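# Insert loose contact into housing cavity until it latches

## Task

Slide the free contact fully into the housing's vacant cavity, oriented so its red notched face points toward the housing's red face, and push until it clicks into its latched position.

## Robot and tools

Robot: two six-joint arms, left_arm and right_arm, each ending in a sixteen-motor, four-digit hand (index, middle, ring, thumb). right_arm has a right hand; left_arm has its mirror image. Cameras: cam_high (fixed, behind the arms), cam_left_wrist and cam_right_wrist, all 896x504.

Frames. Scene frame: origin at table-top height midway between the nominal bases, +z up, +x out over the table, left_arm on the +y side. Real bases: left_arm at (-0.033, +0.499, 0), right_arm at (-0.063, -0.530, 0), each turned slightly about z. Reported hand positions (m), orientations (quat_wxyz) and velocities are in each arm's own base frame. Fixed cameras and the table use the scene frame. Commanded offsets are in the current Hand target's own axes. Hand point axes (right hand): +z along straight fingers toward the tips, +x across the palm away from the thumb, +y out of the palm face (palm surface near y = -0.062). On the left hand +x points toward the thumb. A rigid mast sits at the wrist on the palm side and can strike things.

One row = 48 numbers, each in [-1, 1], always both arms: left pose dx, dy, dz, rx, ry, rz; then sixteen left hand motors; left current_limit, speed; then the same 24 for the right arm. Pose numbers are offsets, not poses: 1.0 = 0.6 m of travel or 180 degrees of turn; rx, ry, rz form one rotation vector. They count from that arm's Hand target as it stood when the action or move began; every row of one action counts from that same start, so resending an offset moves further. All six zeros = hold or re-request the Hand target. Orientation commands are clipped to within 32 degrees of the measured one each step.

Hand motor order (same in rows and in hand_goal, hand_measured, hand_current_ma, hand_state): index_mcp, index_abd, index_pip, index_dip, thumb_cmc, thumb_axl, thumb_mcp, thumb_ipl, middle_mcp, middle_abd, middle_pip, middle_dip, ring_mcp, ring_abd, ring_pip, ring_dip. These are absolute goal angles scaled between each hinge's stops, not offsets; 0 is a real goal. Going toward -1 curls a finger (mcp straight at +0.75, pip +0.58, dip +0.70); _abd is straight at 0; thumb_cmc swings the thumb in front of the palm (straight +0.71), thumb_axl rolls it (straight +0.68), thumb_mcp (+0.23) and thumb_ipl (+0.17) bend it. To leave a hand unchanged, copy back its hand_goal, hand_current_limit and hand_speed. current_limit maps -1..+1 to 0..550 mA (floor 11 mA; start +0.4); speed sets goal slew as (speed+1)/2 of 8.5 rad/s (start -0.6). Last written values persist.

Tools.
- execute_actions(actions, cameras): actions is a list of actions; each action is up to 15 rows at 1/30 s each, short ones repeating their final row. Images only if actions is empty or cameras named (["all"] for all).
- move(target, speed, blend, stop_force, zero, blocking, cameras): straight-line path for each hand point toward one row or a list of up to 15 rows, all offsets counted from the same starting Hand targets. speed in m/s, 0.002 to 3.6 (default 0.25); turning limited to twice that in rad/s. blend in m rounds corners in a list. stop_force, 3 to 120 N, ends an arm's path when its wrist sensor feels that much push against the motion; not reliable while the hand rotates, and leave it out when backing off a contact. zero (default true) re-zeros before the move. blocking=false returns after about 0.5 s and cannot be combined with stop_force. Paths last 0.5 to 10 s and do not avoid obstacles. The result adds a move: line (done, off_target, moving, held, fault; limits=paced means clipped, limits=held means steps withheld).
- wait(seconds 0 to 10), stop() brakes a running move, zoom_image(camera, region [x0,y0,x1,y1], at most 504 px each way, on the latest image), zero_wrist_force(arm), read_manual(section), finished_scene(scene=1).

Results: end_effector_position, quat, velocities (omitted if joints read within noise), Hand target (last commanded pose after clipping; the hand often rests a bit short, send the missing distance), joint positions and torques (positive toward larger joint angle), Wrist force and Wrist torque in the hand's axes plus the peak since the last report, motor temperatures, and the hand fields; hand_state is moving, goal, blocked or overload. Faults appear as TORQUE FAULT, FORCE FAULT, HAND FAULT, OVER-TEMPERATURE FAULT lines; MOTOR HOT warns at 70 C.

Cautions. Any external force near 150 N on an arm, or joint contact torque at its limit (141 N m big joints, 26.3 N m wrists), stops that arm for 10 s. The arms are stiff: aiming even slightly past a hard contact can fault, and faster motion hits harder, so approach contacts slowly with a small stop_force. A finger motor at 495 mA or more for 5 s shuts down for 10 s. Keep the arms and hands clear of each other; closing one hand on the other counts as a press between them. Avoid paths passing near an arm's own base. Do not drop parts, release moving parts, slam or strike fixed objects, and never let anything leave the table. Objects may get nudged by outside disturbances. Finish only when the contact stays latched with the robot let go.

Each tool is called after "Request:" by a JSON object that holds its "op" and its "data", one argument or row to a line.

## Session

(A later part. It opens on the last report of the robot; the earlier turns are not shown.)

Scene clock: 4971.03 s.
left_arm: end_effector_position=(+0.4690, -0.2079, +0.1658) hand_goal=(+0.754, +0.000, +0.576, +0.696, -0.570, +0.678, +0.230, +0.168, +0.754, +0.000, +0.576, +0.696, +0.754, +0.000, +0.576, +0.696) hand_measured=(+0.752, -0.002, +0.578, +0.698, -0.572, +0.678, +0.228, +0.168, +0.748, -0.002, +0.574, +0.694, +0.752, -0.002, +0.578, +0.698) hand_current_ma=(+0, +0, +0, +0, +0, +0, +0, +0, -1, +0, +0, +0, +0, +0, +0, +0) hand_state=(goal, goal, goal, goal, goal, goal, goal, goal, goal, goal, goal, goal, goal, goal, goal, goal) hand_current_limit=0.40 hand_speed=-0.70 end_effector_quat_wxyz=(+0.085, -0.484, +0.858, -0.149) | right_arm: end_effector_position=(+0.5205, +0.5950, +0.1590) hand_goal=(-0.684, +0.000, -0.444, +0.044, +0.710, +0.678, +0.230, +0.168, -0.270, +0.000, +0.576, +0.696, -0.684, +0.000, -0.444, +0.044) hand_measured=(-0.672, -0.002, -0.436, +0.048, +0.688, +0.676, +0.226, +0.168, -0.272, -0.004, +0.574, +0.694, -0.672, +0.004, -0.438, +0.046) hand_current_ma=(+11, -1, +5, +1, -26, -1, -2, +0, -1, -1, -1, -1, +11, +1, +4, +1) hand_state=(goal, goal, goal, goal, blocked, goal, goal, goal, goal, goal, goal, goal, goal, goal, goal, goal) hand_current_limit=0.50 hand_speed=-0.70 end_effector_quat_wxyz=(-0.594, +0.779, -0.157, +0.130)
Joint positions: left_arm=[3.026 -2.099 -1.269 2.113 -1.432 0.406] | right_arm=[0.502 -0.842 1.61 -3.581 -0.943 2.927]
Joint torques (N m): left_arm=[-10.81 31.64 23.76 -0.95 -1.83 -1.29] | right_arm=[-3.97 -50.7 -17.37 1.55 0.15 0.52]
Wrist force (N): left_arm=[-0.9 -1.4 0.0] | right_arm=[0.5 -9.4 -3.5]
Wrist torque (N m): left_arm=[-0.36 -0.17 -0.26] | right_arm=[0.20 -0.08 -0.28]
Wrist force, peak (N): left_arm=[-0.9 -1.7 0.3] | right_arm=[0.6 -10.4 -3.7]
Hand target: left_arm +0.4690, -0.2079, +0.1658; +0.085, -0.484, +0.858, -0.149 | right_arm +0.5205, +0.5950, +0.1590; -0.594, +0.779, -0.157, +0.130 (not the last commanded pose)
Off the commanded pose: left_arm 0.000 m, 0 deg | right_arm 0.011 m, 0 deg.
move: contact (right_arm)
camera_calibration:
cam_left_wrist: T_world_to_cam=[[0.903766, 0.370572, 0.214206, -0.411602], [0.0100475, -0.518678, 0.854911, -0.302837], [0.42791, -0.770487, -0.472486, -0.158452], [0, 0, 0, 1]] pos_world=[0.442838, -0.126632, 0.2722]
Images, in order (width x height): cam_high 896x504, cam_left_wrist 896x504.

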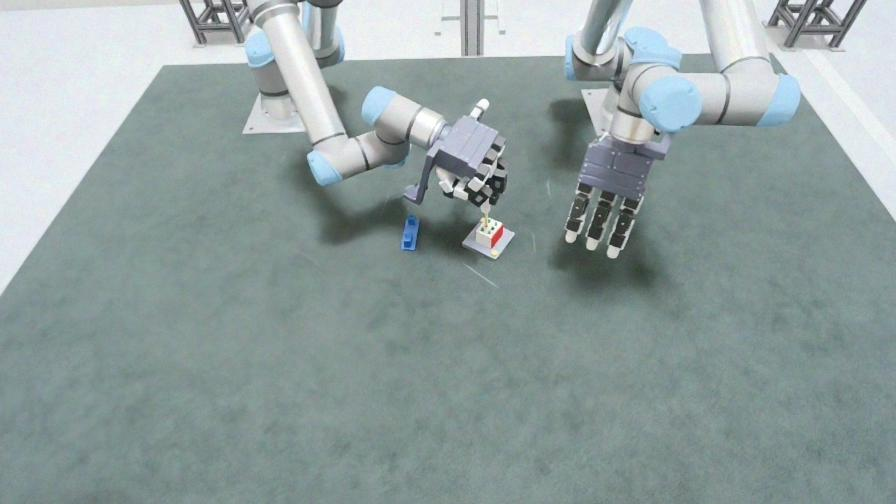

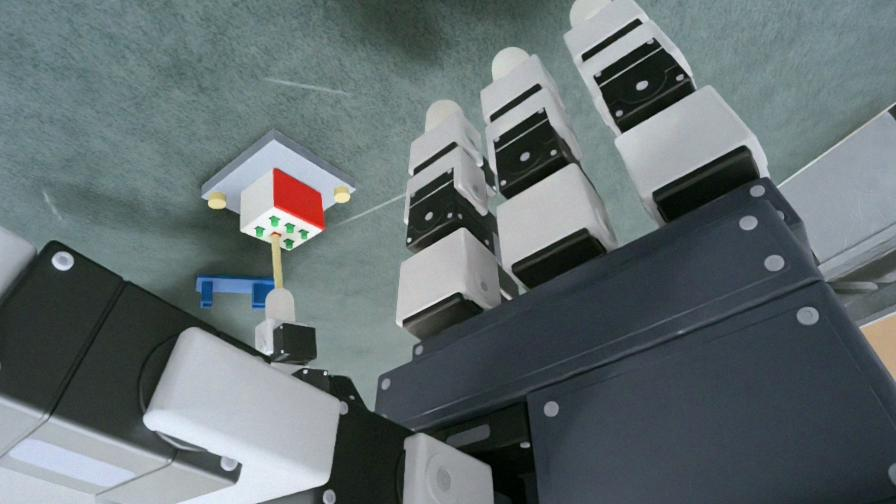

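Request:
{"op": "move", "data": {
  "target": [0,0,0,0,0,0,0.754,0,0.576,0.696,-0.571,0.678,0.23,0.168,0.754,0,0.576,0.696,0.754,0,0.576,0.696,0.4,-0.7,-0.0004,0.0241,0.0066,0,0,0,-0.685,0,-0.445,0.043,0.71,0.678,0.23,0.168,-0.2705,0,0.5766,0.6957,-0.685,0,-0.445,0.043,0.5,-0.7],
  "speed": 0.005,
  "stop_force": 20,
  "cameras": ["cam_high","cam_left_wrist"]
}}

Scene clock: 4993.97 s.
left_arm: end_effector_position=(+0.4690, -0.2079, +0.1658) hand_goal=(+0.754, +0.000, +0.576, +0.696, -0.570, +0.678, +0.230, +0.168, +0.754, +0.000, +0.576, +0.696, +0.754, +0.000, +0.576, +0.696) hand_measured=(+0.752, -0.002, +0.578, +0.698, -0.572, +0.678, +0.228, +0.168, +0.748, -0.002, +0.574, +0.694, +0.752, -0.002, +0.578, +0.698) hand_current_ma=(+0, +0, +0, +0, +0, +0, +0, +0, -1, +0, +0, +0, +0, +0, +0, +0) hand_state=(goal, goal, goal, goal, goal, goal, goal, goal, goal, goal, goal, goal, goal, goal, goal, goal) hand_current_limit=0.40 hand_speed=-0.70 end_effector_quat_wxyz=(+0.085, -0.484, +0.858, -0.149) | right_arm: end_effector_position=(+0.5206, +0.5950, +0.1440) hand_goal=(-0.684, +0.000, -0.444, +0.044, +0.710, +0.678, +0.230, +0.168, -0.270, +0.000, +0.576, +0.696, -0.684, +0.000, -0.444, +0.044) hand_measured=(-0.672, -0.002, -0.436, +0.046, +0.688, +0.676, +0.226, +0.168, -0.298, -0.014, +0.564, +0.690, -0.672, +0.004, -0.438, +0.046) hand_current_ma=(+10, -1, +5, +1, -26, -1, -2, +0, -44, -12, -12, -5, +11, +1, +4, +1) hand_state=(goal, goal, goal, goal, blocked, goal, goal, goal, blocked, goal, goal, goal, goal, goal, goal, goal) hand_current_limit=0.50 hand_speed=-0.70 end_effector_quat_wxyz=(-0.594, +0.779, -0.157, +0.130)
Joint positions: left_arm=[3.026 -2.099 -1.269 2.113 -1.432 0.406] | right_arm=[0.502 -0.817 1.613 -3.609 -0.943 2.927]
Joint torques (N m): left_arm=[-11.16 32.41 22.92 -1.56 -1.65 -1.15] | right_arm=[9.36 -57.04 -22.42 -3.14 1.13 0.37]
Wrist force (N): left_arm=[-0.9 -1.2 0.1] | right_arm=[0.5 -2.2 -2.5]
Wrist torque (N m): left_arm=[-0.34 -0.17 -0.26] | right_arm=[0.15 -0.10 -0.12]
Wrist force, peak (N): left_arm=[-1.1 -1.6 0.1] | right_arm=[0.5 -27.2 -7.8]
Hand target: left_arm +0.4690, -0.2079, +0.1658; +0.085, -0.484, +0.858, -0.149 | right_arm +0.5205, +0.5950, +0.1440; -0.594, +0.779, -0.157, +0.130
Off the commanded pose: left_arm 0.000 m, 0 deg | right_arm 0.000 m, 0 deg.
move: done
camera_calibration:
cam_left_wrist: T_world_to_cam=[[0.903766, 0.370572, 0.214206, -0.411602], [0.0100475, -0.518678, 0.854911, -0.302837], [0.42791, -0.770487, -0.472486, -0.158452], [0, 0, 0, 1]] pos_world=[0.442838, -0.126632, 0.2722]
Images, in order (width x height): cam_high 896x504, cam_left_wrist 896x504.

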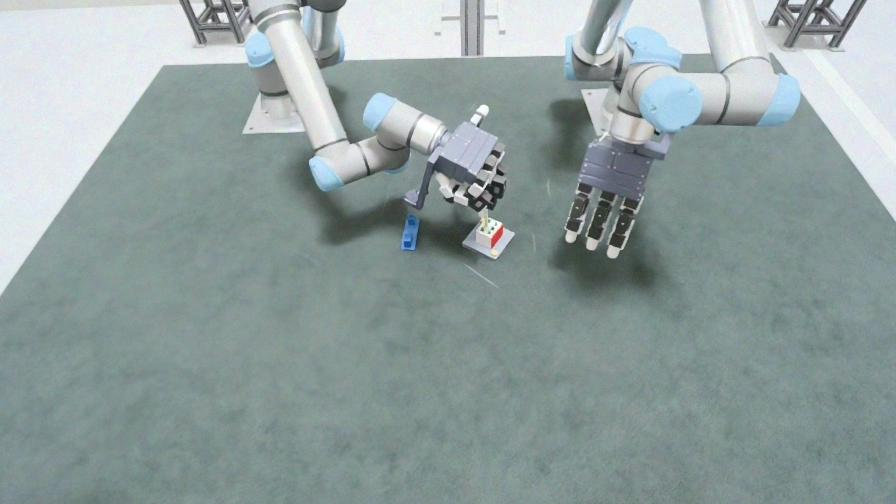

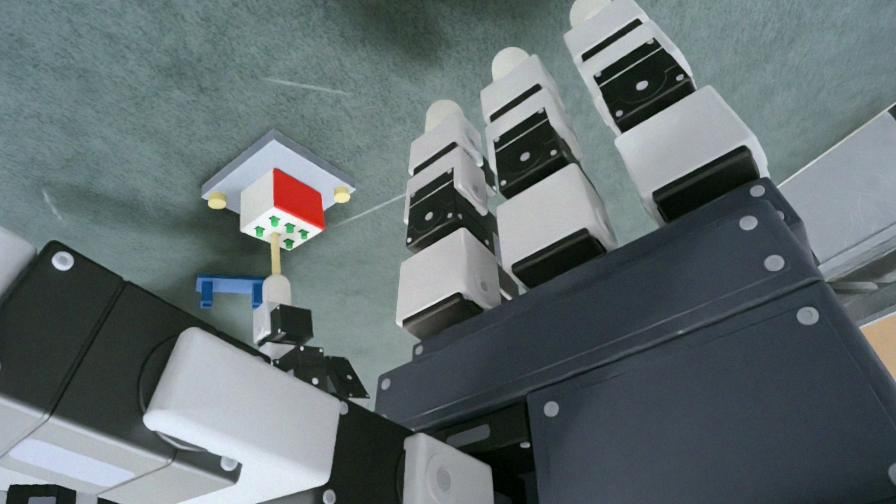

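Request:
{"op": "zoom_image", "data": {
  "camera": "cam_left_wrist",
  "region": [200, 170, 360, 350]
}}

Request:
{"op": "zoom_image", "data": {
  "camera": "cam_high",
  "region": [450, 165, 530, 265]
}}

Scaled by 2.800 from the camera's 896x504 image, which has a finer 1280x720 frame.

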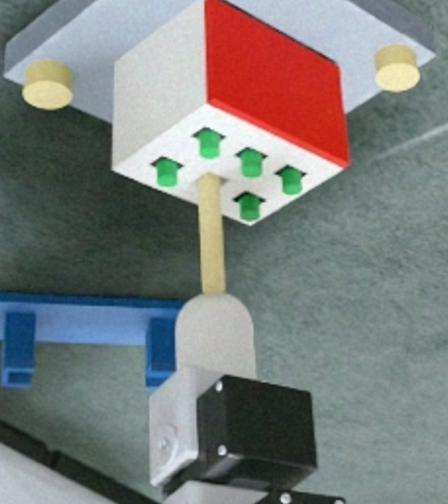

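Scaled by 5.040 from the camera's 896x504 image, which has a finer 1280x720 frame.

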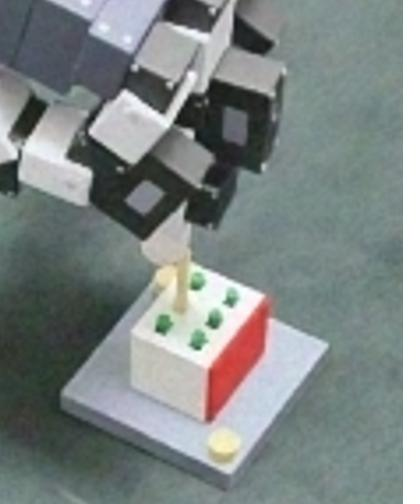

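Request:
{"op": "move", "data": {
  "target": [0,0,0,0,0,0,0.754,0,0.576,0.696,-0.571,0.678,0.23,0.168,0.754,0,0.576,0.696,0.754,0,0.576,0.696,0.4,-0.7,-0.0004,0.0241,0.0066,0,0,0,-0.685,0,-0.445,0.043,0.71,0.678,0.23,0.168,-0.2705,0,0.5766,0.6957,-0.685,0,-0.445,0.043,0.5,-0.7],
  "speed": 0.005,
  "stop_force": 20,
  "cameras": ["cam_high","cam_left_wrist"]
}}

Request:
{"op": "zoom_image", "data": {
  "camera": "cam_left_wrist",
  "region": [200, 170, 360, 350]
}}

Request:
{"op": "zoom_image", "data": {
  "camera": "cam_high",
  "region": [450, 165, 530, 265]
}}

Scene clock: 5006.20 s.
left_arm: end_effector_position=(+0.4690, -0.2079, +0.1658) hand_goal=(+0.754, +0.000, +0.576, +0.696, -0.570, +0.678, +0.230, +0.168, +0.754, +0.000, +0.576, +0.696, +0.754, +0.000, +0.576, +0.696) hand_measured=(+0.752, -0.002, +0.578, +0.698, -0.572, +0.678, +0.228, +0.168, +0.748, -0.002, +0.574, +0.694, +0.752, -0.002, +0.578, +0.698) hand_current_ma=(+0, +0, +0, +0, +0, +0, +0, +0, -1, +0, +0, +0, +0, +0, +0, +0) hand_state=(goal, goal, goal, goal, goal, goal, goal, goal, goal, goal, goal, goal, goal, goal, goal, goal) hand_current_limit=0.40 hand_speed=-0.70 end_effector_quat_wxyz=(+0.085, -0.484, +0.858, -0.149) | right_arm: end_effector_position=(+0.5206, +0.5951, +0.1290) hand_goal=(-0.684, +0.000, -0.444, +0.044, +0.710, +0.678, +0.230, +0.168, -0.270, +0.000, +0.576, +0.696, -0.684, +0.000, -0.444, +0.044) hand_measured=(-0.672, -0.002, -0.436, +0.046, +0.688, +0.676, +0.226, +0.168, -0.320, -0.016, +0.552, +0.684, -0.672, +0.004, -0.438, +0.046) hand_current_ma=(+10, -1, +5, +1, -26, -1, -2, +0, -102, -13, -30, -12, +11, +1, +4, +1) hand_state=(goal, goal, goal, goal, blocked, goal, goal, goal, blocked, goal, blocked, goal, goal, goal, goal, goal) hand_current_limit=0.50 hand_speed=-0.70 end_effector_quat_wxyz=(-0.594, +0.779, -0.157, +0.130)
Joint positions: left_arm=[3.026 -2.099 -1.269 2.113 -1.432 0.406] | right_arm=[0.502 -0.791 1.615 -3.636 -0.943 2.927]
Joint torques (N m): left_arm=[-9.75 32.37 22.51 -2.03 -1.65 -1.15] | right_arm=[8.75 -50.97 -8.36 -0.46 -1.38 0.56]
Wrist force (N): left_arm=[-0.8 -1.3 0.2] | right_arm=[0.9 -1.4 -3.9]
Wrist torque (N m): left_arm=[-0.37 -0.17 -0.25] | right_arm=[0.09 -0.03 -0.15]
Wrist force, peak (N): left_arm=[-1.2 -1.5 0.0] | right_arm=[1.1 -2.9 -3.6]
Hand target: left_arm +0.4690, -0.2079, +0.1658; +0.085, -0.484, +0.858, -0.149 | right_arm +0.5206, +0.5951, +0.1290; -0.594, +0.779, -0.157, +0.130
Off the commanded pose: left_arm 0.000 m, 0 deg | right_arm 0.000 m, 0 deg.
move: done
camera_calibration:
cam_left_wrist: T_world_to_cam=[[0.903766, 0.370572, 0.214206, -0.411602], [0.0100475, -0.518678, 0.854911, -0.302837], [0.42791, -0.770487, -0.472486, -0.158452], [0, 0, 0, 1]] pos_world=[0.442838, -0.126632, 0.2722]
Images, in order (width x height): cam_high 896x504, cam_left_wrist 896x504.

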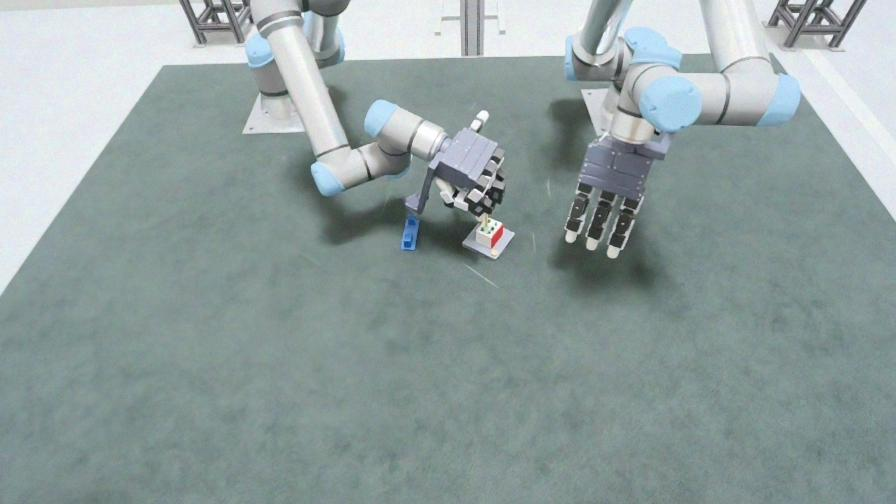

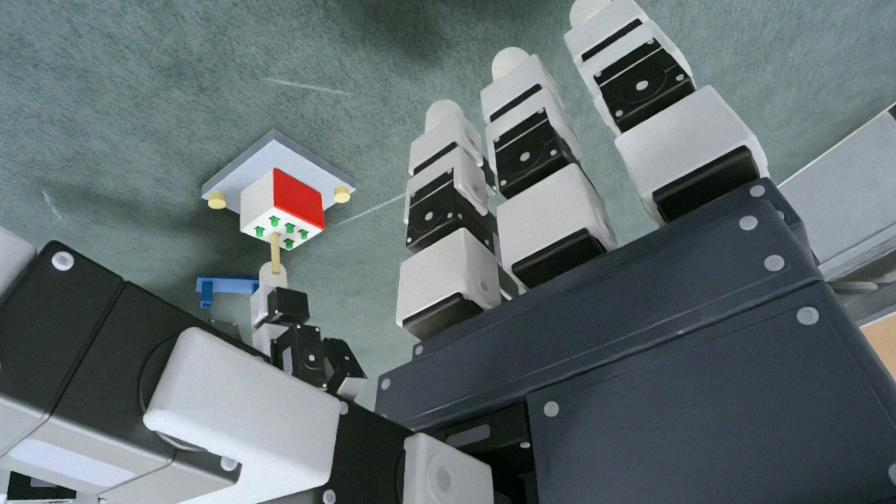

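Scaled by 2.800 from the camera's 896x504 image, which has a finer 1280x720 frame.

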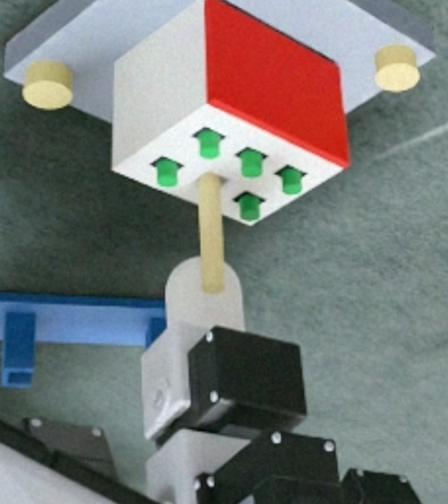

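Scaled by 5.040 from the camera's 896x504 image, which has a finer 1280x720 frame.

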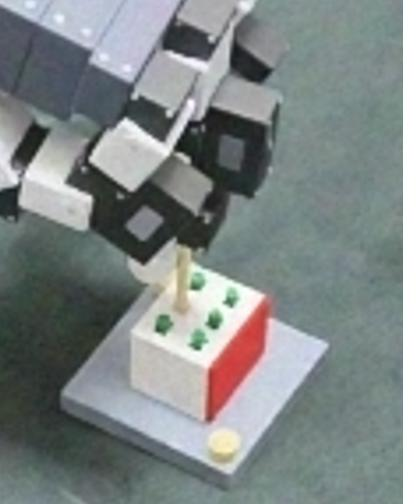

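Request:
{"op": "move", "data": {
  "target": [
    [0,0,0,0,0,0,0.754,0,0.576,0.696,-0.571,0.678,0.23,0.168,0.754,0,0.576,0.696,0.754,0,0.576,0.696,0.4,-0.7,-0.00006,0.00438,-0.0161,0,0,0,-0.685,0,-0.445,0.043,0.71,0.678,0.23,0.168,-0.2705,0,0.5766,0.6957,-0.685,0,-0.445,0.043,0.5,-0.7],
    [0,0,0,0,0,0,0.754,0,0.576,0.696,-0.571,0.678,0.23,0.168,0.754,0,0.576,0.696,0.754,0,0.576,0.696,0.4,-0.7,0.0016,-0.0922,-0.0424,0,0,0,-0.685,0,-0.445,0.043,0.71,0.678,0.23,0.168,-0.2705,0,0.5766,0.6957,-0.685,0,-0.445,0.043,0.5,-0.7]
  ],
  "speed": [0.015,0.05],
  "cameras": ["cam_high","cam_left_wrist"]
}}

Request:
{"op": "zoom_image", "data": {
  "camera": "cam_left_wrist",
  "region": [200, 170, 360, 350]
}}

Request:
{"op": "zoom_image", "data": {
  "camera": "cam_high",
  "region": [450, 165, 530, 265]
}}

Scene clock: 5028.90 s.
left_arm: end_effector_position=(+0.4690, -0.2079, +0.1658) hand_goal=(+0.754, +0.000, +0.576, +0.696, -0.570, +0.678, +0.230, +0.168, +0.754, +0.000, +0.576, +0.696, +0.754, +0.000, +0.576, +0.696) hand_measured=(+0.752, -0.002, +0.578, +0.698, -0.572, +0.678, +0.228, +0.168, +0.748, -0.002, +0.574, +0.694, +0.752, -0.002, +0.578, +0.698) hand_current_ma=(+0, +0, +0, +0, +0, +0, +0, +0, -1, +0, +0, +0, +0, +0, +0, +0) hand_state=(goal, goal, goal, goal, goal, goal, goal, goal, goal, goal, goal, goal, goal, goal, goal, goal) hand_current_limit=0.40 hand_speed=-0.70 end_effector_quat_wxyz=(+0.085, -0.484, +0.858, -0.149) | right_arm: end_effector_position=(+0.5165, +0.5858, +0.1893) hand_goal=(-0.684, +0.000, -0.444, +0.044, +0.710, +0.678, +0.230, +0.168, -0.270, +0.000, +0.576, +0.696, -0.684, +0.000, -0.444, +0.044) hand_measured=(-0.672, -0.002, -0.436, +0.046, +0.688, +0.676, +0.226, +0.168, -0.276, -0.004, +0.574, +0.692, -0.672, +0.004, -0.438, +0.046) hand_current_ma=(+10, -1, +5, +1, -26, -1, -2, +0, -3, -1, -1, -1, +11, +1, +4, +1) hand_state=(goal, goal, goal, goal, blocked, goal, goal, goal, goal, goal, goal, goal, goal, goal, goal, goal) hand_current_limit=0.50 hand_speed=-0.70 end_effector_quat_wxyz=(-0.594, +0.778, -0.157, +0.130) end_effector_velocity=(+0.000, +0.000, +0.000) end_effector_angular_velocity=(+0.002, -0.005, +0.000)
Joint positions: left_arm=[3.026 -2.099 -1.269 2.113 -1.432 0.406] | right_arm=[0.491 -0.907 1.631 -3.535 -0.933 2.923]
Joint velocities: left_arm=[within noise] | right_arm=[0 0.002 -0.001 -0.005 0 -0.001]
Joint torques (N m): left_arm=[-10.82 32.59 23.9 -2.36 -1.58 -1.09] | right_arm=[3.52 -38.57 -11.41 -3.72 0.61 -1.09]
Wrist force (N): left_arm=[-1.2 -1.3 0.2] | right_arm=[0.2 -0.8 -1.9]
Wrist torque (N m): left_arm=[-0.36 -0.12 -0.29] | right_arm=[0.25 -0.14 0.03]
Wrist force, peak (N): left_arm=[-1.2 -1.5 0.3] | right_arm=[0.7 -1.5 -4.3]
Hand target: left_arm +0.4690, -0.2079, +0.1658; +0.085, -0.484, +0.858, -0.149 | right_arm +0.5165, +0.5858, +0.1891; -0.594, +0.779, -0.157, +0.130
Off the commanded pose: left_arm 0.000 m, 0 deg | right_arm 0.000 m, 0 deg.
move: done
camera_calibration:
cam_left_wrist: T_world_to_cam=[[0.903766, 0.370572, 0.214206, -0.411602], [0.0100475, -0.518678, 0.854911, -0.302837], [0.42791, -0.770487, -0.472486, -0.158452], [0, 0, 0, 1]] pos_world=[0.442838, -0.126632, 0.2722]
Images, in order (width x height): cam_high 896x504, cam_left_wrist 896x504.

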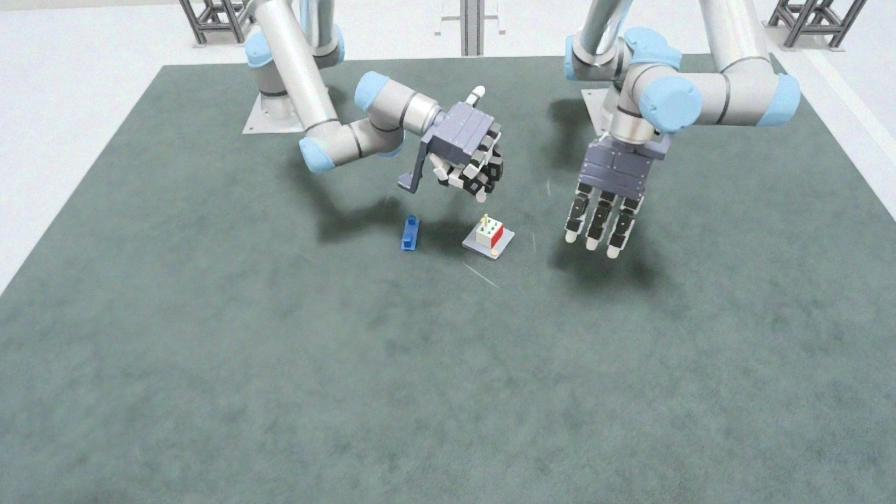

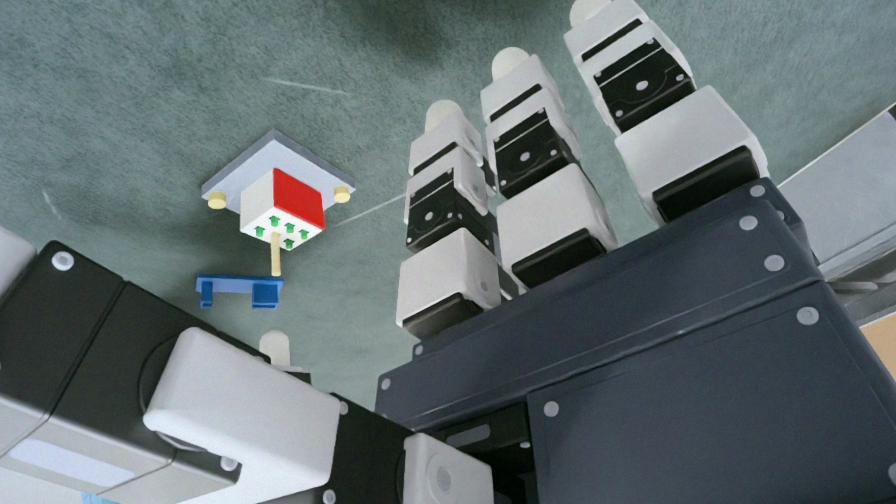

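Scaled by 2.800 from the camera's 896x504 image, which has a finer 1280x720 frame.

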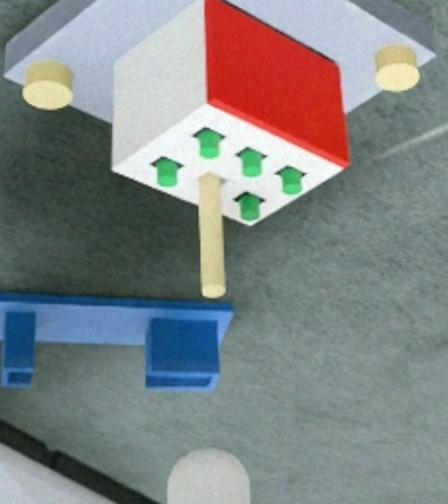

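Scaled by 5.040 from the camera's 896x504 image, which has a finer 1280x720 frame.

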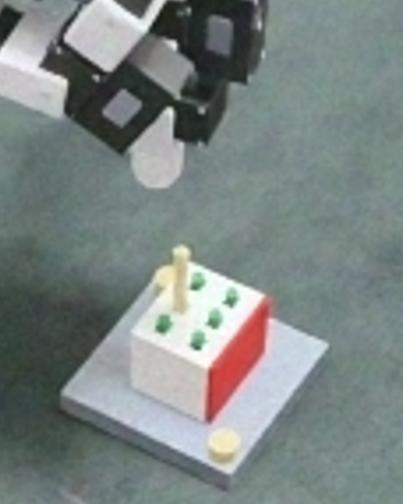

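Request:
{"op": "zoom_image", "data": {
  "camera": "cam_left_wrist",
  "region": [250, 215, 310, 285]
}}

Request:
{"op": "zoom_image", "data": {
  "camera": "cam_high",
  "region": [470, 205, 510, 245]
}}

Scaled by 7.200 from the camera's 896x504 image, which has a finer 1280x720 frame.

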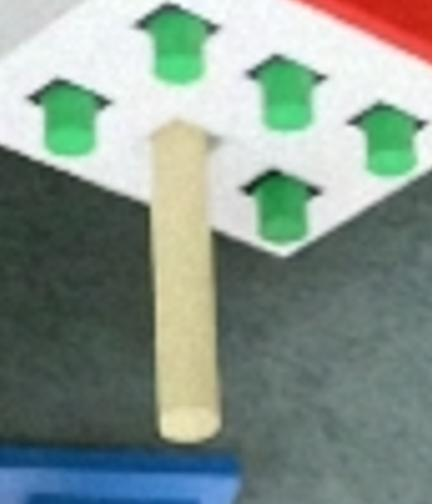

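Scaled by 12.600 from the camera's 896x504 image, which has a finer 1280x720 frame.

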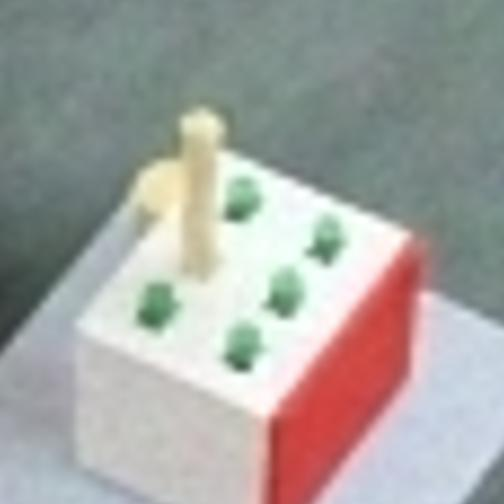

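Request:
{"op": "zoom_image", "data": {
  "camera": "cam_left_wrist",
  "region": [262, 220, 292, 248]
}}

Scaled by 16.800 from the camera's 896x504 image, which has a finer 1280x720 frame.

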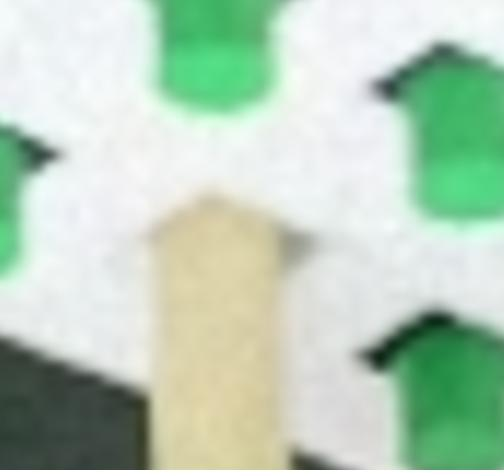

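Request:
{"op": "execute_actions", "data": {
  "actions": [],
  "cameras": ["cam_right_wrist","cam_left_wrist"]
}}

Scene clock: 5076.37 s.
left_arm: end_effector_position=(+0.4690, -0.2079, +0.1658) hand_goal=(+0.754, +0.000, +0.576, +0.696, -0.570, +0.678, +0.230, +0.168, +0.754, +0.000, +0.576, +0.696, +0.754, +0.000, +0.576, +0.696) hand_measured=(+0.752, -0.002, +0.578, +0.698, -0.572, +0.678, +0.228, +0.168, +0.748, -0.002, +0.574, +0.694, +0.752, -0.002, +0.578, +0.698) hand_current_ma=(+0, +0, +0, +0, +0, +0, +0, +0, -1, +0, +0, +0, +0, +0, +0, +0) hand_state=(goal, goal, goal, goal, goal, goal, goal, goal, goal, goal, goal, goal, goal, goal, goal, goal) hand_current_limit=0.40 hand_speed=-0.70 end_effector_quat_wxyz=(+0.085, -0.484, +0.858, -0.149) | right_arm: end_effector_position=(+0.5165, +0.5858, +0.1891) hand_goal=(-0.684, +0.000, -0.444, +0.044, +0.710, +0.678, +0.230, +0.168, -0.270, +0.000, +0.576, +0.696, -0.684, +0.000, -0.444, +0.044) hand_measured=(-0.672, -0.002, -0.436, +0.046, +0.688, +0.676, +0.226, +0.168, -0.276, -0.004, +0.574, +0.692, -0.672, +0.004, -0.438, +0.046) hand_current_ma=(+10, -1, +5, +1, -26, -1, -2, +0, -3, -1, -1, -1, +11, +1, +4, +1) hand_state=(goal, goal, goal, goal, blocked, goal, goal, goal, goal, goal, goal, goal, goal, goal, goal, goal) hand_current_limit=0.50 hand_speed=-0.70 end_effector_quat_wxyz=(-0.594, +0.779, -0.157, +0.130)
Joint positions: left_arm=[3.026 -2.099 -1.269 2.113 -1.432 0.406] | right_arm=[0.491 -0.907 1.631 -3.535 -0.933 2.922]
Joint velocities: within noise
Joint torques (N m): left_arm=[-9.08 32.5 23.13 -2.58 -1.64 -1.11] | right_arm=[-9.56 -36.28 -9.31 -3.39 1.76 -1.81]
Motor temperatures (°C): left_arm=[28 31 29 34 41 33] | right_arm=[28 30 30 31 35 34]
Wrist force (N): left_arm=[-0.9 -1.4 0.0] | right_arm=[0.1 -0.9 -1.9]
Wrist torque (N m): left_arm=[-0.36 -0.16 -0.26] | right_arm=[0.24 -0.12 0.01]
Wrist force, peak (N): left_arm=[-1.3 -1.5 0.1] | right_arm=[-0.1 -0.8 -2.0]
Hand target: left_arm +0.4690, -0.2079, +0.1658; +0.085, -0.484, +0.858, -0.149 | right_arm +0.5165, +0.5858, +0.1891; -0.594, +0.779, -0.157, +0.130
Off the commanded pose: left_arm 0.000 m, 0 deg | right_arm 0.000 m, 0 deg.
camera_calibration:
cam_left_wrist: T_world_to_cam=[[0.903766, 0.370572, 0.214206, -0.411602], [0.0100475, -0.518678, 0.854911, -0.302837], [0.42791, -0.770487, -0.472486, -0.158452], [0, 0, 0, 1]] pos_world=[0.442838, -0.126632, 0.2722]
cam_right_wrist: T_world_to_cam=[[-0.791696, 0.171846, -0.586248, 0.455865], [-0.602089, -0.38201, 0.701111, 0.349643], [-0.103469, 0.90804, 0.405903, -0.433963], [0, 0, 0, 1]] pos_world=[0.526521, 0.449284, 0.198257]
Images, in order (width x height): cam_left_wrist 896x504, cam_right_wrist 896x504.

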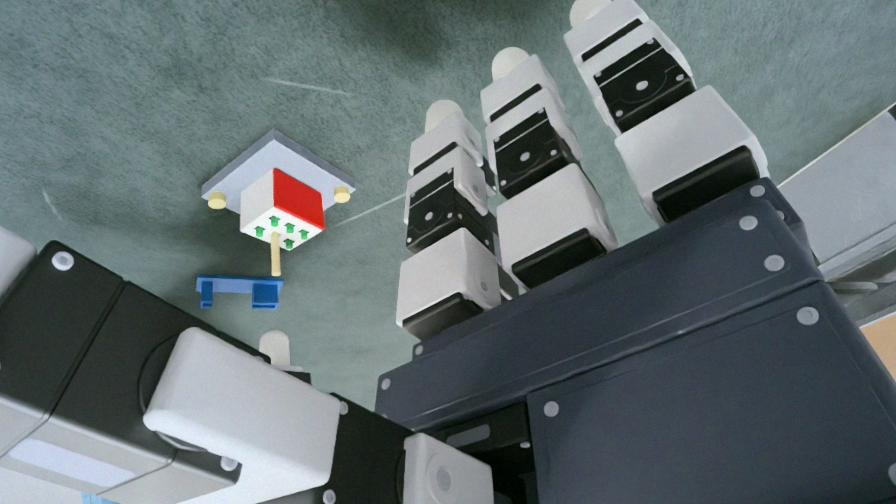

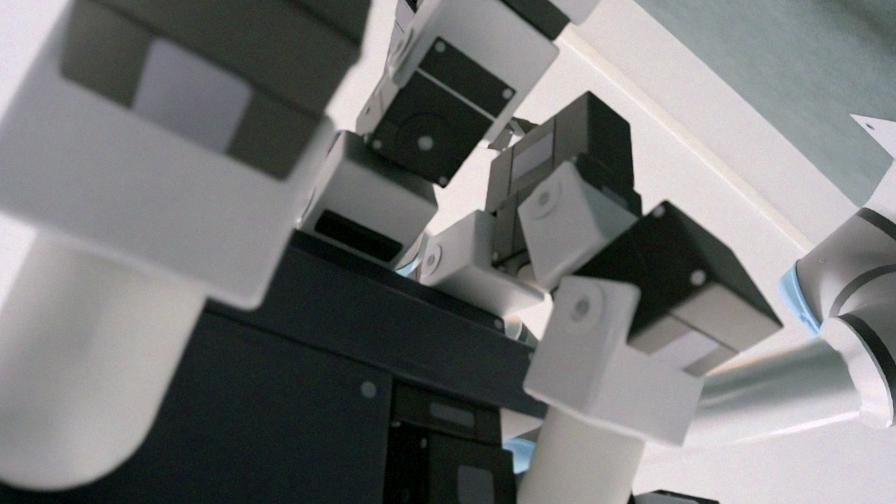

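Request:
{"op": "move", "data": {
  "target": [
    [0,0,0,0,0,0,0.754,0,0.576,0.696,-0.571,0.678,0.23,0.168,0.754,0,0.576,0.696,0.754,0,0.576,0.696,0.4,-0.7,0.0006,-0.025,-0.1624,0,0,0,-0.685,0,-0.445,0.043,0.71,0.678,0.23,0.168,-0.2705,0,0.5766,0.6957,-0.685,0,-0.445,0.043,0.5,-0.7],
    [0.1088,-0.0542,0.0885,0,0,0,0.754,0,0.576,0.696,-0.571,0.678,0.23,0.168,0.754,0,0.576,0.696,0.754,0,0.576,0.696,0.4,-0.7,0.0006,-0.025,-0.1624,0,0,0,-0.685,0,-0.445,0.043,0.71,0.678,0.23,0.168,-0.2705,0,0.5766,0.6957,-0.685,0,-0.445,0.043,0.5,-0.7]
  ],
  "speed": [0.1,0.08],
  "cameras": ["cam_left_wrist"]
}}

Scene clock: 5089.63 s.
left_arm: end_effector_position=(+0.4769, -0.2889, +0.1266) hand_goal=(+0.754, +0.000, +0.576, +0.696, -0.570, +0.678, +0.230, +0.168, +0.754, +0.000, +0.576, +0.696, +0.754, +0.000, +0.576, +0.696) hand_measured=(+0.752, -0.002, +0.578, +0.698, -0.572, +0.678, +0.228, +0.168, +0.748, -0.002, +0.574, +0.694, +0.752, -0.002, +0.578, +0.698) hand_current_ma=(+0, +0, +0, +0, +0, +0, +0, +0, -1, +0, +0, +0, +0, +0, +0, +0) hand_state=(goal, goal, goal, goal, goal, goal, goal, goal, goal, goal, goal, goal, goal, goal, goal, goal) hand_current_limit=0.40 hand_speed=-0.70 end_effector_quat_wxyz=(+0.085, -0.484, +0.858, -0.149) end_effector_velocity=(-0.001, +0.003, +0.001) end_effector_angular_velocity=(+0.000, +0.003, +0.001) | right_arm: end_effector_position=(+0.4803, +0.5033, +0.2291) hand_goal=(-0.684, +0.000, -0.444, +0.044, +0.710, +0.678, +0.230, +0.168, -0.270, +0.000, +0.576, +0.696, -0.684, +0.000, -0.444, +0.044) hand_measured=(-0.674, -0.002, -0.436, +0.046, +0.688, +0.676, +0.226, +0.168, -0.274, -0.002, +0.574, +0.692, -0.672, +0.004, -0.438, +0.046) hand_current_ma=(+10, -1, +5, +1, -26, -1, -2, +0, -2, -1, -1, -1, +11, +1, +4, +1) hand_state=(goal, goal, goal, goal, blocked, goal, goal, goal, goal, goal, goal, goal, goal, goal, goal, goal) hand_current_limit=0.50 hand_speed=-0.70 end_effector_quat_wxyz=(-0.594, +0.779, -0.157, +0.130)
Joint positions: left_arm=[2.877 -2.225 -1.164 2.15 -1.48 0.264] | right_arm=[0.382 -1.124 1.875 -3.53 -0.831 2.875]
Joint velocities: left_arm=[0.005 0.004 -0.004 -0.002 0.002 0.004] | right_arm=[within noise]
Joint torques (N m): left_arm=[9.39 57.03 9.04 -3.16 1.86 1.71] | right_arm=[10.4 -31.18 -9.84 -3.34 -1.55 1.48]
Wrist force (N): left_arm=[-1.3 -1.3 -0.1] | right_arm=[-0.2 -0.8 -1.4]
Wrist torque (N m): left_arm=[-0.31 -0.14 -0.27] | right_arm=[0.22 -0.07 -0.04]
Wrist force, peak (N): left_arm=[-1.3 -1.5 0.2] | right_arm=[0.0 -1.3 -2.8]
Hand target: left_arm +0.4768, -0.2888, +0.1267; +0.085, -0.484, +0.858, -0.149 | right_arm +0.4803, +0.5033, +0.2290; -0.594, +0.779, -0.157, +0.130
Off the commanded pose: left_arm 0.000 m, 0 deg | right_arm 0.000 m, 0 deg.
move: done
camera_calibration:
cam_left_wrist: T_world_to_cam=[[0.903722, 0.370557, 0.214415, -0.38027], [0.00993742, -0.518851, 0.854807, -0.311377], [0.428004, -0.770377, -0.472579, -0.242719], [0, 0, 0, 1]] pos_world=[0.450638, -0.207632, 0.232999]
Images, in order (width x height): cam_left_wrist 896x504.

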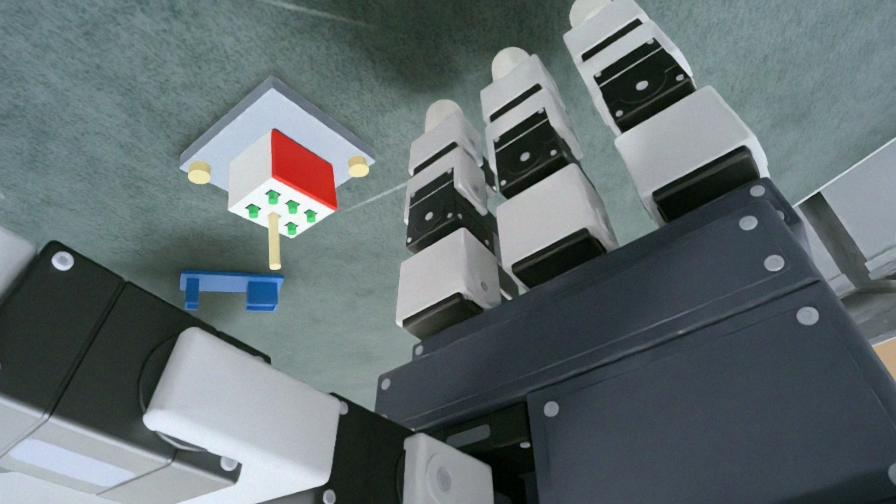

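Request:
{"op": "zoom_image", "data": {
  "camera": "cam_left_wrist",
  "region": [260, 195, 300, 235]
}}

Request:
{"op": "zoom_image", "data": {
  "camera": "cam_left_wrist",
  "region": [225, 120, 345, 280]
}}

Scaled by 12.600 from the camera's 896x504 image, which has a finer 1280x720 frame.

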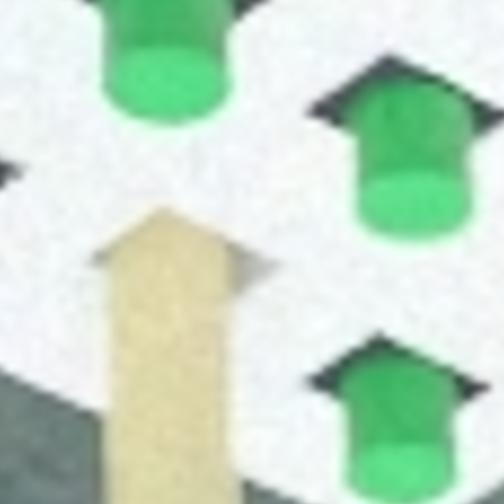

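Scaled by 3.150 from the camera's 896x504 image, which has a finer 1280x720 frame.

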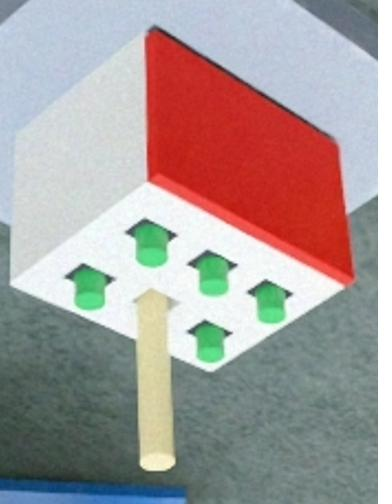

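Request:
{"op": "zoom_image", "data": {
  "camera": "cam_left_wrist",
  "region": [266, 204, 284, 222]
}}

Request:
{"op": "execute_actions", "data": {
  "actions": [],
  "cameras": ["cam_high"]
}}

Request:
{"op": "zoom_image", "data": {
  "camera": "cam_high",
  "region": [476, 210, 504, 238]
}}

Scaled by 28.000 from the camera's 896x504 image, which has a finer 1280x720 frame.

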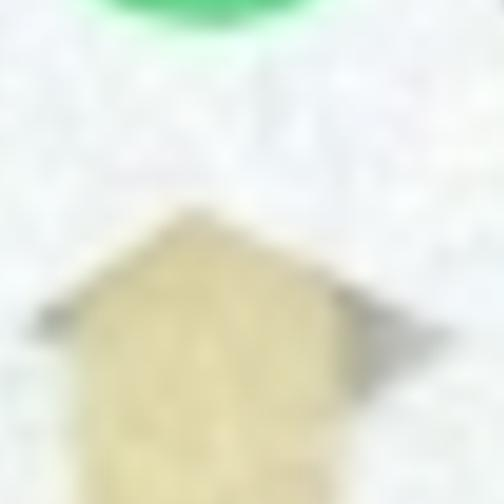

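Scene clock: 5110.70 s.
left_arm: end_effector_position=(+0.4768, -0.2888, +0.1267) hand_goal=(+0.754, +0.000, +0.576, +0.696, -0.570, +0.678, +0.230, +0.168, +0.754, +0.000, +0.576, +0.696, +0.754, +0.000, +0.576, +0.696) hand_measured=(+0.752, -0.002, +0.578, +0.698, -0.572, +0.678, +0.228, +0.168, +0.748, -0.002, +0.574, +0.694, +0.752, -0.002, +0.578, +0.698) hand_current_ma=(+0, +0, +0, +0, +0, +0, +0, +0, -1, +0, +0, +0, +0, +0, +0, +0) hand_state=(goal, goal, goal, goal, goal, goal, goal, goal, goal, goal, goal, goal, goal, goal, goal, goal) hand_current_limit=0.40 hand_speed=-0.70 end_effector_quat_wxyz=(+0.085, -0.484, +0.858, -0.149) | right_arm: end_effector_position=(+0.4803, +0.5033, +0.2290) hand_goal=(-0.684, +0.000, -0.444, +0.044, +0.710, +0.678, +0.230, +0.168, -0.270, +0.000, +0.576, +0.696, -0.684, +0.000, -0.444, +0.044) hand_measured=(-0.674, -0.002, -0.436, +0.046, +0.688, +0.676, +0.226, +0.168, -0.274, -0.002, +0.574, +0.692, -0.672, +0.004, -0.438, +0.046) hand_current_ma=(+10, -1, +5, +1, -26, -1, -2, +0, -2, -1, -1, -1, +11, +1, +4, +1) hand_state=(goal, goal, goal, goal, blocked, goal, goal, goal, goal, goal, goal, goal, goal, goal, goal, goal) hand_current_limit=0.50 hand_speed=-0.70 end_effector_quat_wxyz=(-0.594, +0.779, -0.157, +0.130)
Joint positions: left_arm=[2.877 -2.224 -1.164 2.15 -1.479 0.264] | right_arm=[0.382 -1.124 1.875 -3.53 -0.831 2.875]
Joint velocities: within noise
Joint torques (N m): left_arm=[10.72 57.69 9.26 -3.12 2.03 -1.07] | right_arm=[8.34 -27.73 -10.25 -3.45 -1.27 1.2]
Motor temperatures (°C): left_arm=[28 31 29 34 41 33] | right_arm=[28 30 30 31 35 34]
Wrist force (N): left_arm=[-1.2 -1.5 0.1] | right_arm=[-0.2 -0.8 -1.6]
Wrist torque (N m): left_arm=[-0.35 -0.13 -0.26] | right_arm=[0.23 -0.07 -0.03]
Wrist force, peak (N): left_arm=[-1.4 -1.5 -0.2] | right_arm=[0.0 -0.9 -1.8]
Hand target: left_arm +0.4768, -0.2888, +0.1267; +0.085, -0.484, +0.858, -0.149 | right_arm +0.4803, +0.5033, +0.2290; -0.594, +0.779, -0.157, +0.130
Off the commanded pose: left_arm 0.000 m, 0 deg | right_arm 0.000 m, 0 deg.
Images, in order (width x height): cam_high 896x504.

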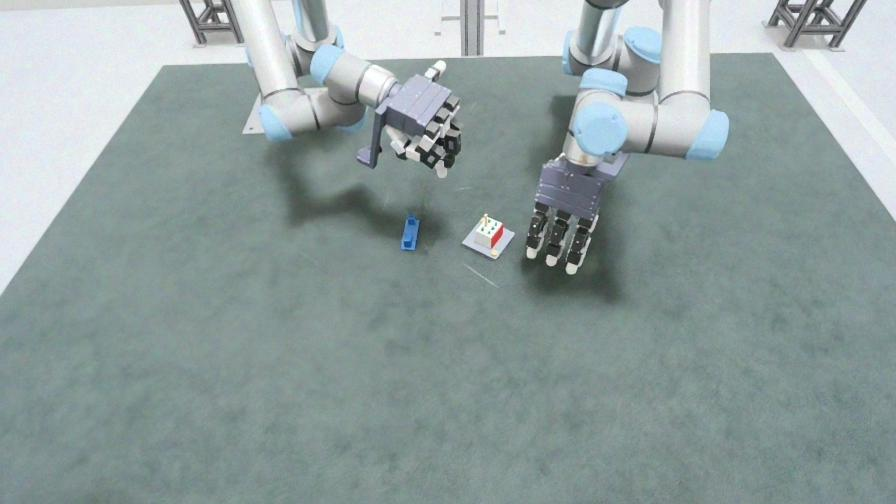

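Scaled by 18.000 from the camera's 896x504 image, which has a finer 1280x720 frame.

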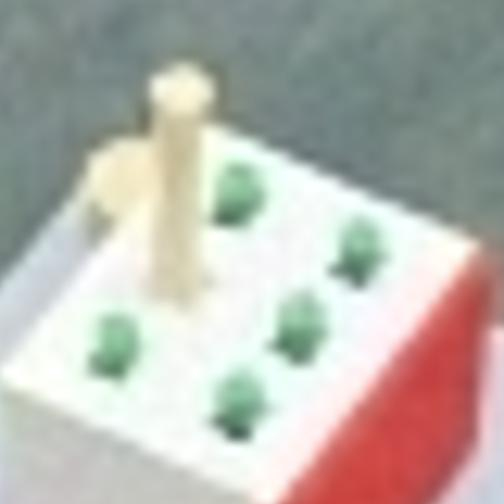

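Request:
{"op": "zoom_image", "data": {
  "camera": "cam_high",
  "region": [390, 205, 440, 260]
}}

Request:
{"op": "execute_actions", "data": {
  "actions": [],
  "cameras": ["cam_left_wrist"]
}}

Request:
{"op": "zoom_image", "data": {
  "camera": "cam_left_wrist",
  "region": [160, 255, 300, 325]
}}

Scaled by 9.164 from the camera's 896x504 image, which has a finer 1280x720 frame.

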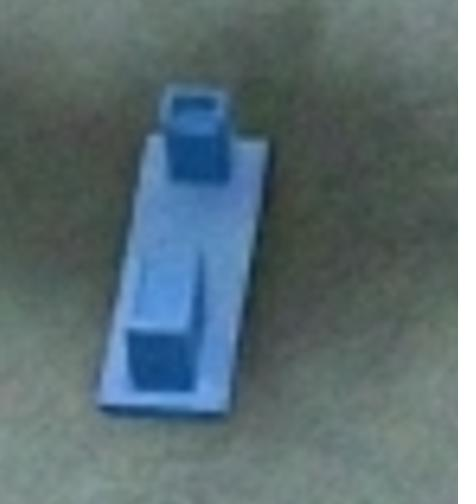

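Scene clock: 5147.37 s.
left_arm: end_effector_position=(+0.4768, -0.2888, +0.1267) hand_goal=(+0.754, +0.000, +0.576, +0.696, -0.570, +0.678, +0.230, +0.168, +0.754, +0.000, +0.576, +0.696, +0.754, +0.000, +0.576, +0.696) hand_measured=(+0.752, -0.002, +0.578, +0.698, -0.572, +0.678, +0.228, +0.168, +0.748, -0.002, +0.574, +0.694, +0.752, -0.002, +0.578, +0.698) hand_current_ma=(+0, +0, +0, +0, +0, +0, +0, +0, -1, +0, +0, +0, +0, +0, +0, +0) hand_state=(goal, goal, goal, goal, goal, goal, goal, goal, goal, goal, goal, goal, goal, goal, goal, goal) hand_current_limit=0.40 hand_speed=-0.70 end_effector_quat_wxyz=(+0.085, -0.484, +0.858, -0.149) | right_arm: end_effector_position=(+0.4803, +0.5033, +0.2290) hand_goal=(-0.684, +0.000, -0.444, +0.044, +0.710, +0.678, +0.230, +0.168, -0.270, +0.000, +0.576, +0.696, -0.684, +0.000, -0.444, +0.044) hand_measured=(-0.674, -0.002, -0.436, +0.046, +0.688, +0.676, +0.226, +0.168, -0.274, -0.002, +0.574, +0.692, -0.672, +0.004, -0.438, +0.046) hand_current_ma=(+10, -1, +5, +1, -26, -1, -2, +0, -2, -1, -1, -1, +11, +1, +4, +1) hand_state=(goal, goal, goal, goal, blocked, goal, goal, goal, goal, goal, goal, goal, goal, goal, goal, goal) hand_current_limit=0.50 hand_speed=-0.70 end_effector_quat_wxyz=(-0.594, +0.779, -0.157, +0.130)
Joint positions: left_arm=[2.877 -2.224 -1.164 2.15 -1.479 0.264] | right_arm=[0.382 -1.124 1.875 -3.53 -0.831 2.875]
Joint velocities: within noise
Joint torques (N m): left_arm=[10.13 57.52 8.76 -2.81 1.92 -1.12] | right_arm=[8.08 -27.52 -9.3 -3.32 -1.48 1.37]
Motor temperatures (°C): left_arm=[28 31 29 34 41 33] | right_arm=[28 30 30 31 35 34]
Wrist force (N): left_arm=[-1.1 -1.2 0.0] | right_arm=[0.0 -0.7 -1.7]
Wrist torque (N m): left_arm=[-0.31 -0.14 -0.27] | right_arm=[0.25 -0.08 -0.02]
Wrist force, peak (N): left_arm=[-1.4 -1.5 0.0] | right_arm=[-0.2 -0.8 -1.9]
Hand target: left_arm +0.4768, -0.2888, +0.1267; +0.085, -0.484, +0.858, -0.149 | right_arm +0.4803, +0.5033, +0.2290; -0.594, +0.779, -0.157, +0.130
Off the commanded pose: left_arm 0.000 m, 0 deg | right_arm 0.000 m, 0 deg.
camera_calibration:
cam_left_wrist: T_world_to_cam=[[0.903766, 0.370572, 0.214206, -0.380169], [0.0100475, -0.518678, 0.854911, -0.311501], [0.42791, -0.770487, -0.472486, -0.242631], [0, 0, 0, 1]] pos_world=[0.450538, -0.207632, 0.2331]
Images, in order (width x height): cam_left_wrist 896x504.

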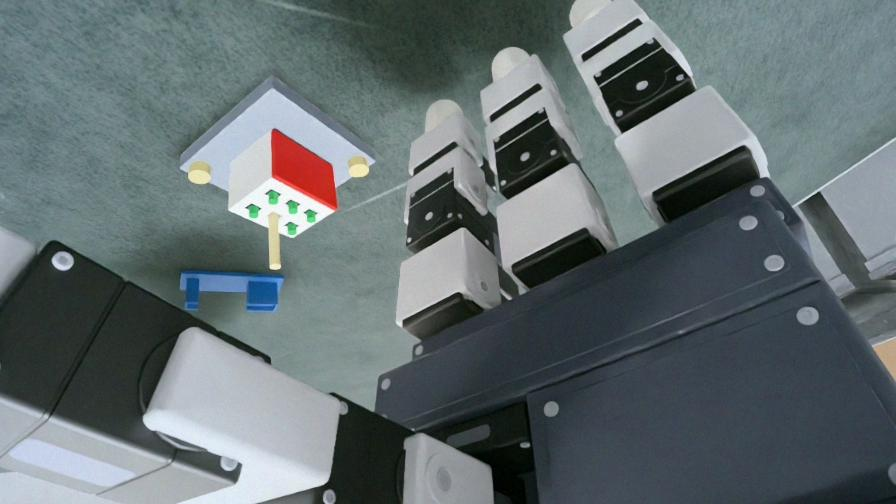

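Scaled by 3.600 from the camera's 896x504 image, which has a finer 1280x720 frame.

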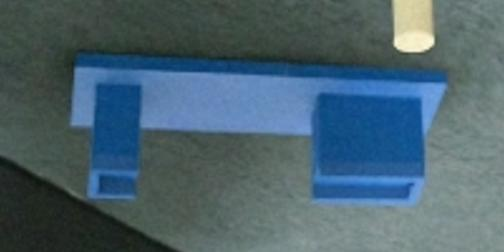

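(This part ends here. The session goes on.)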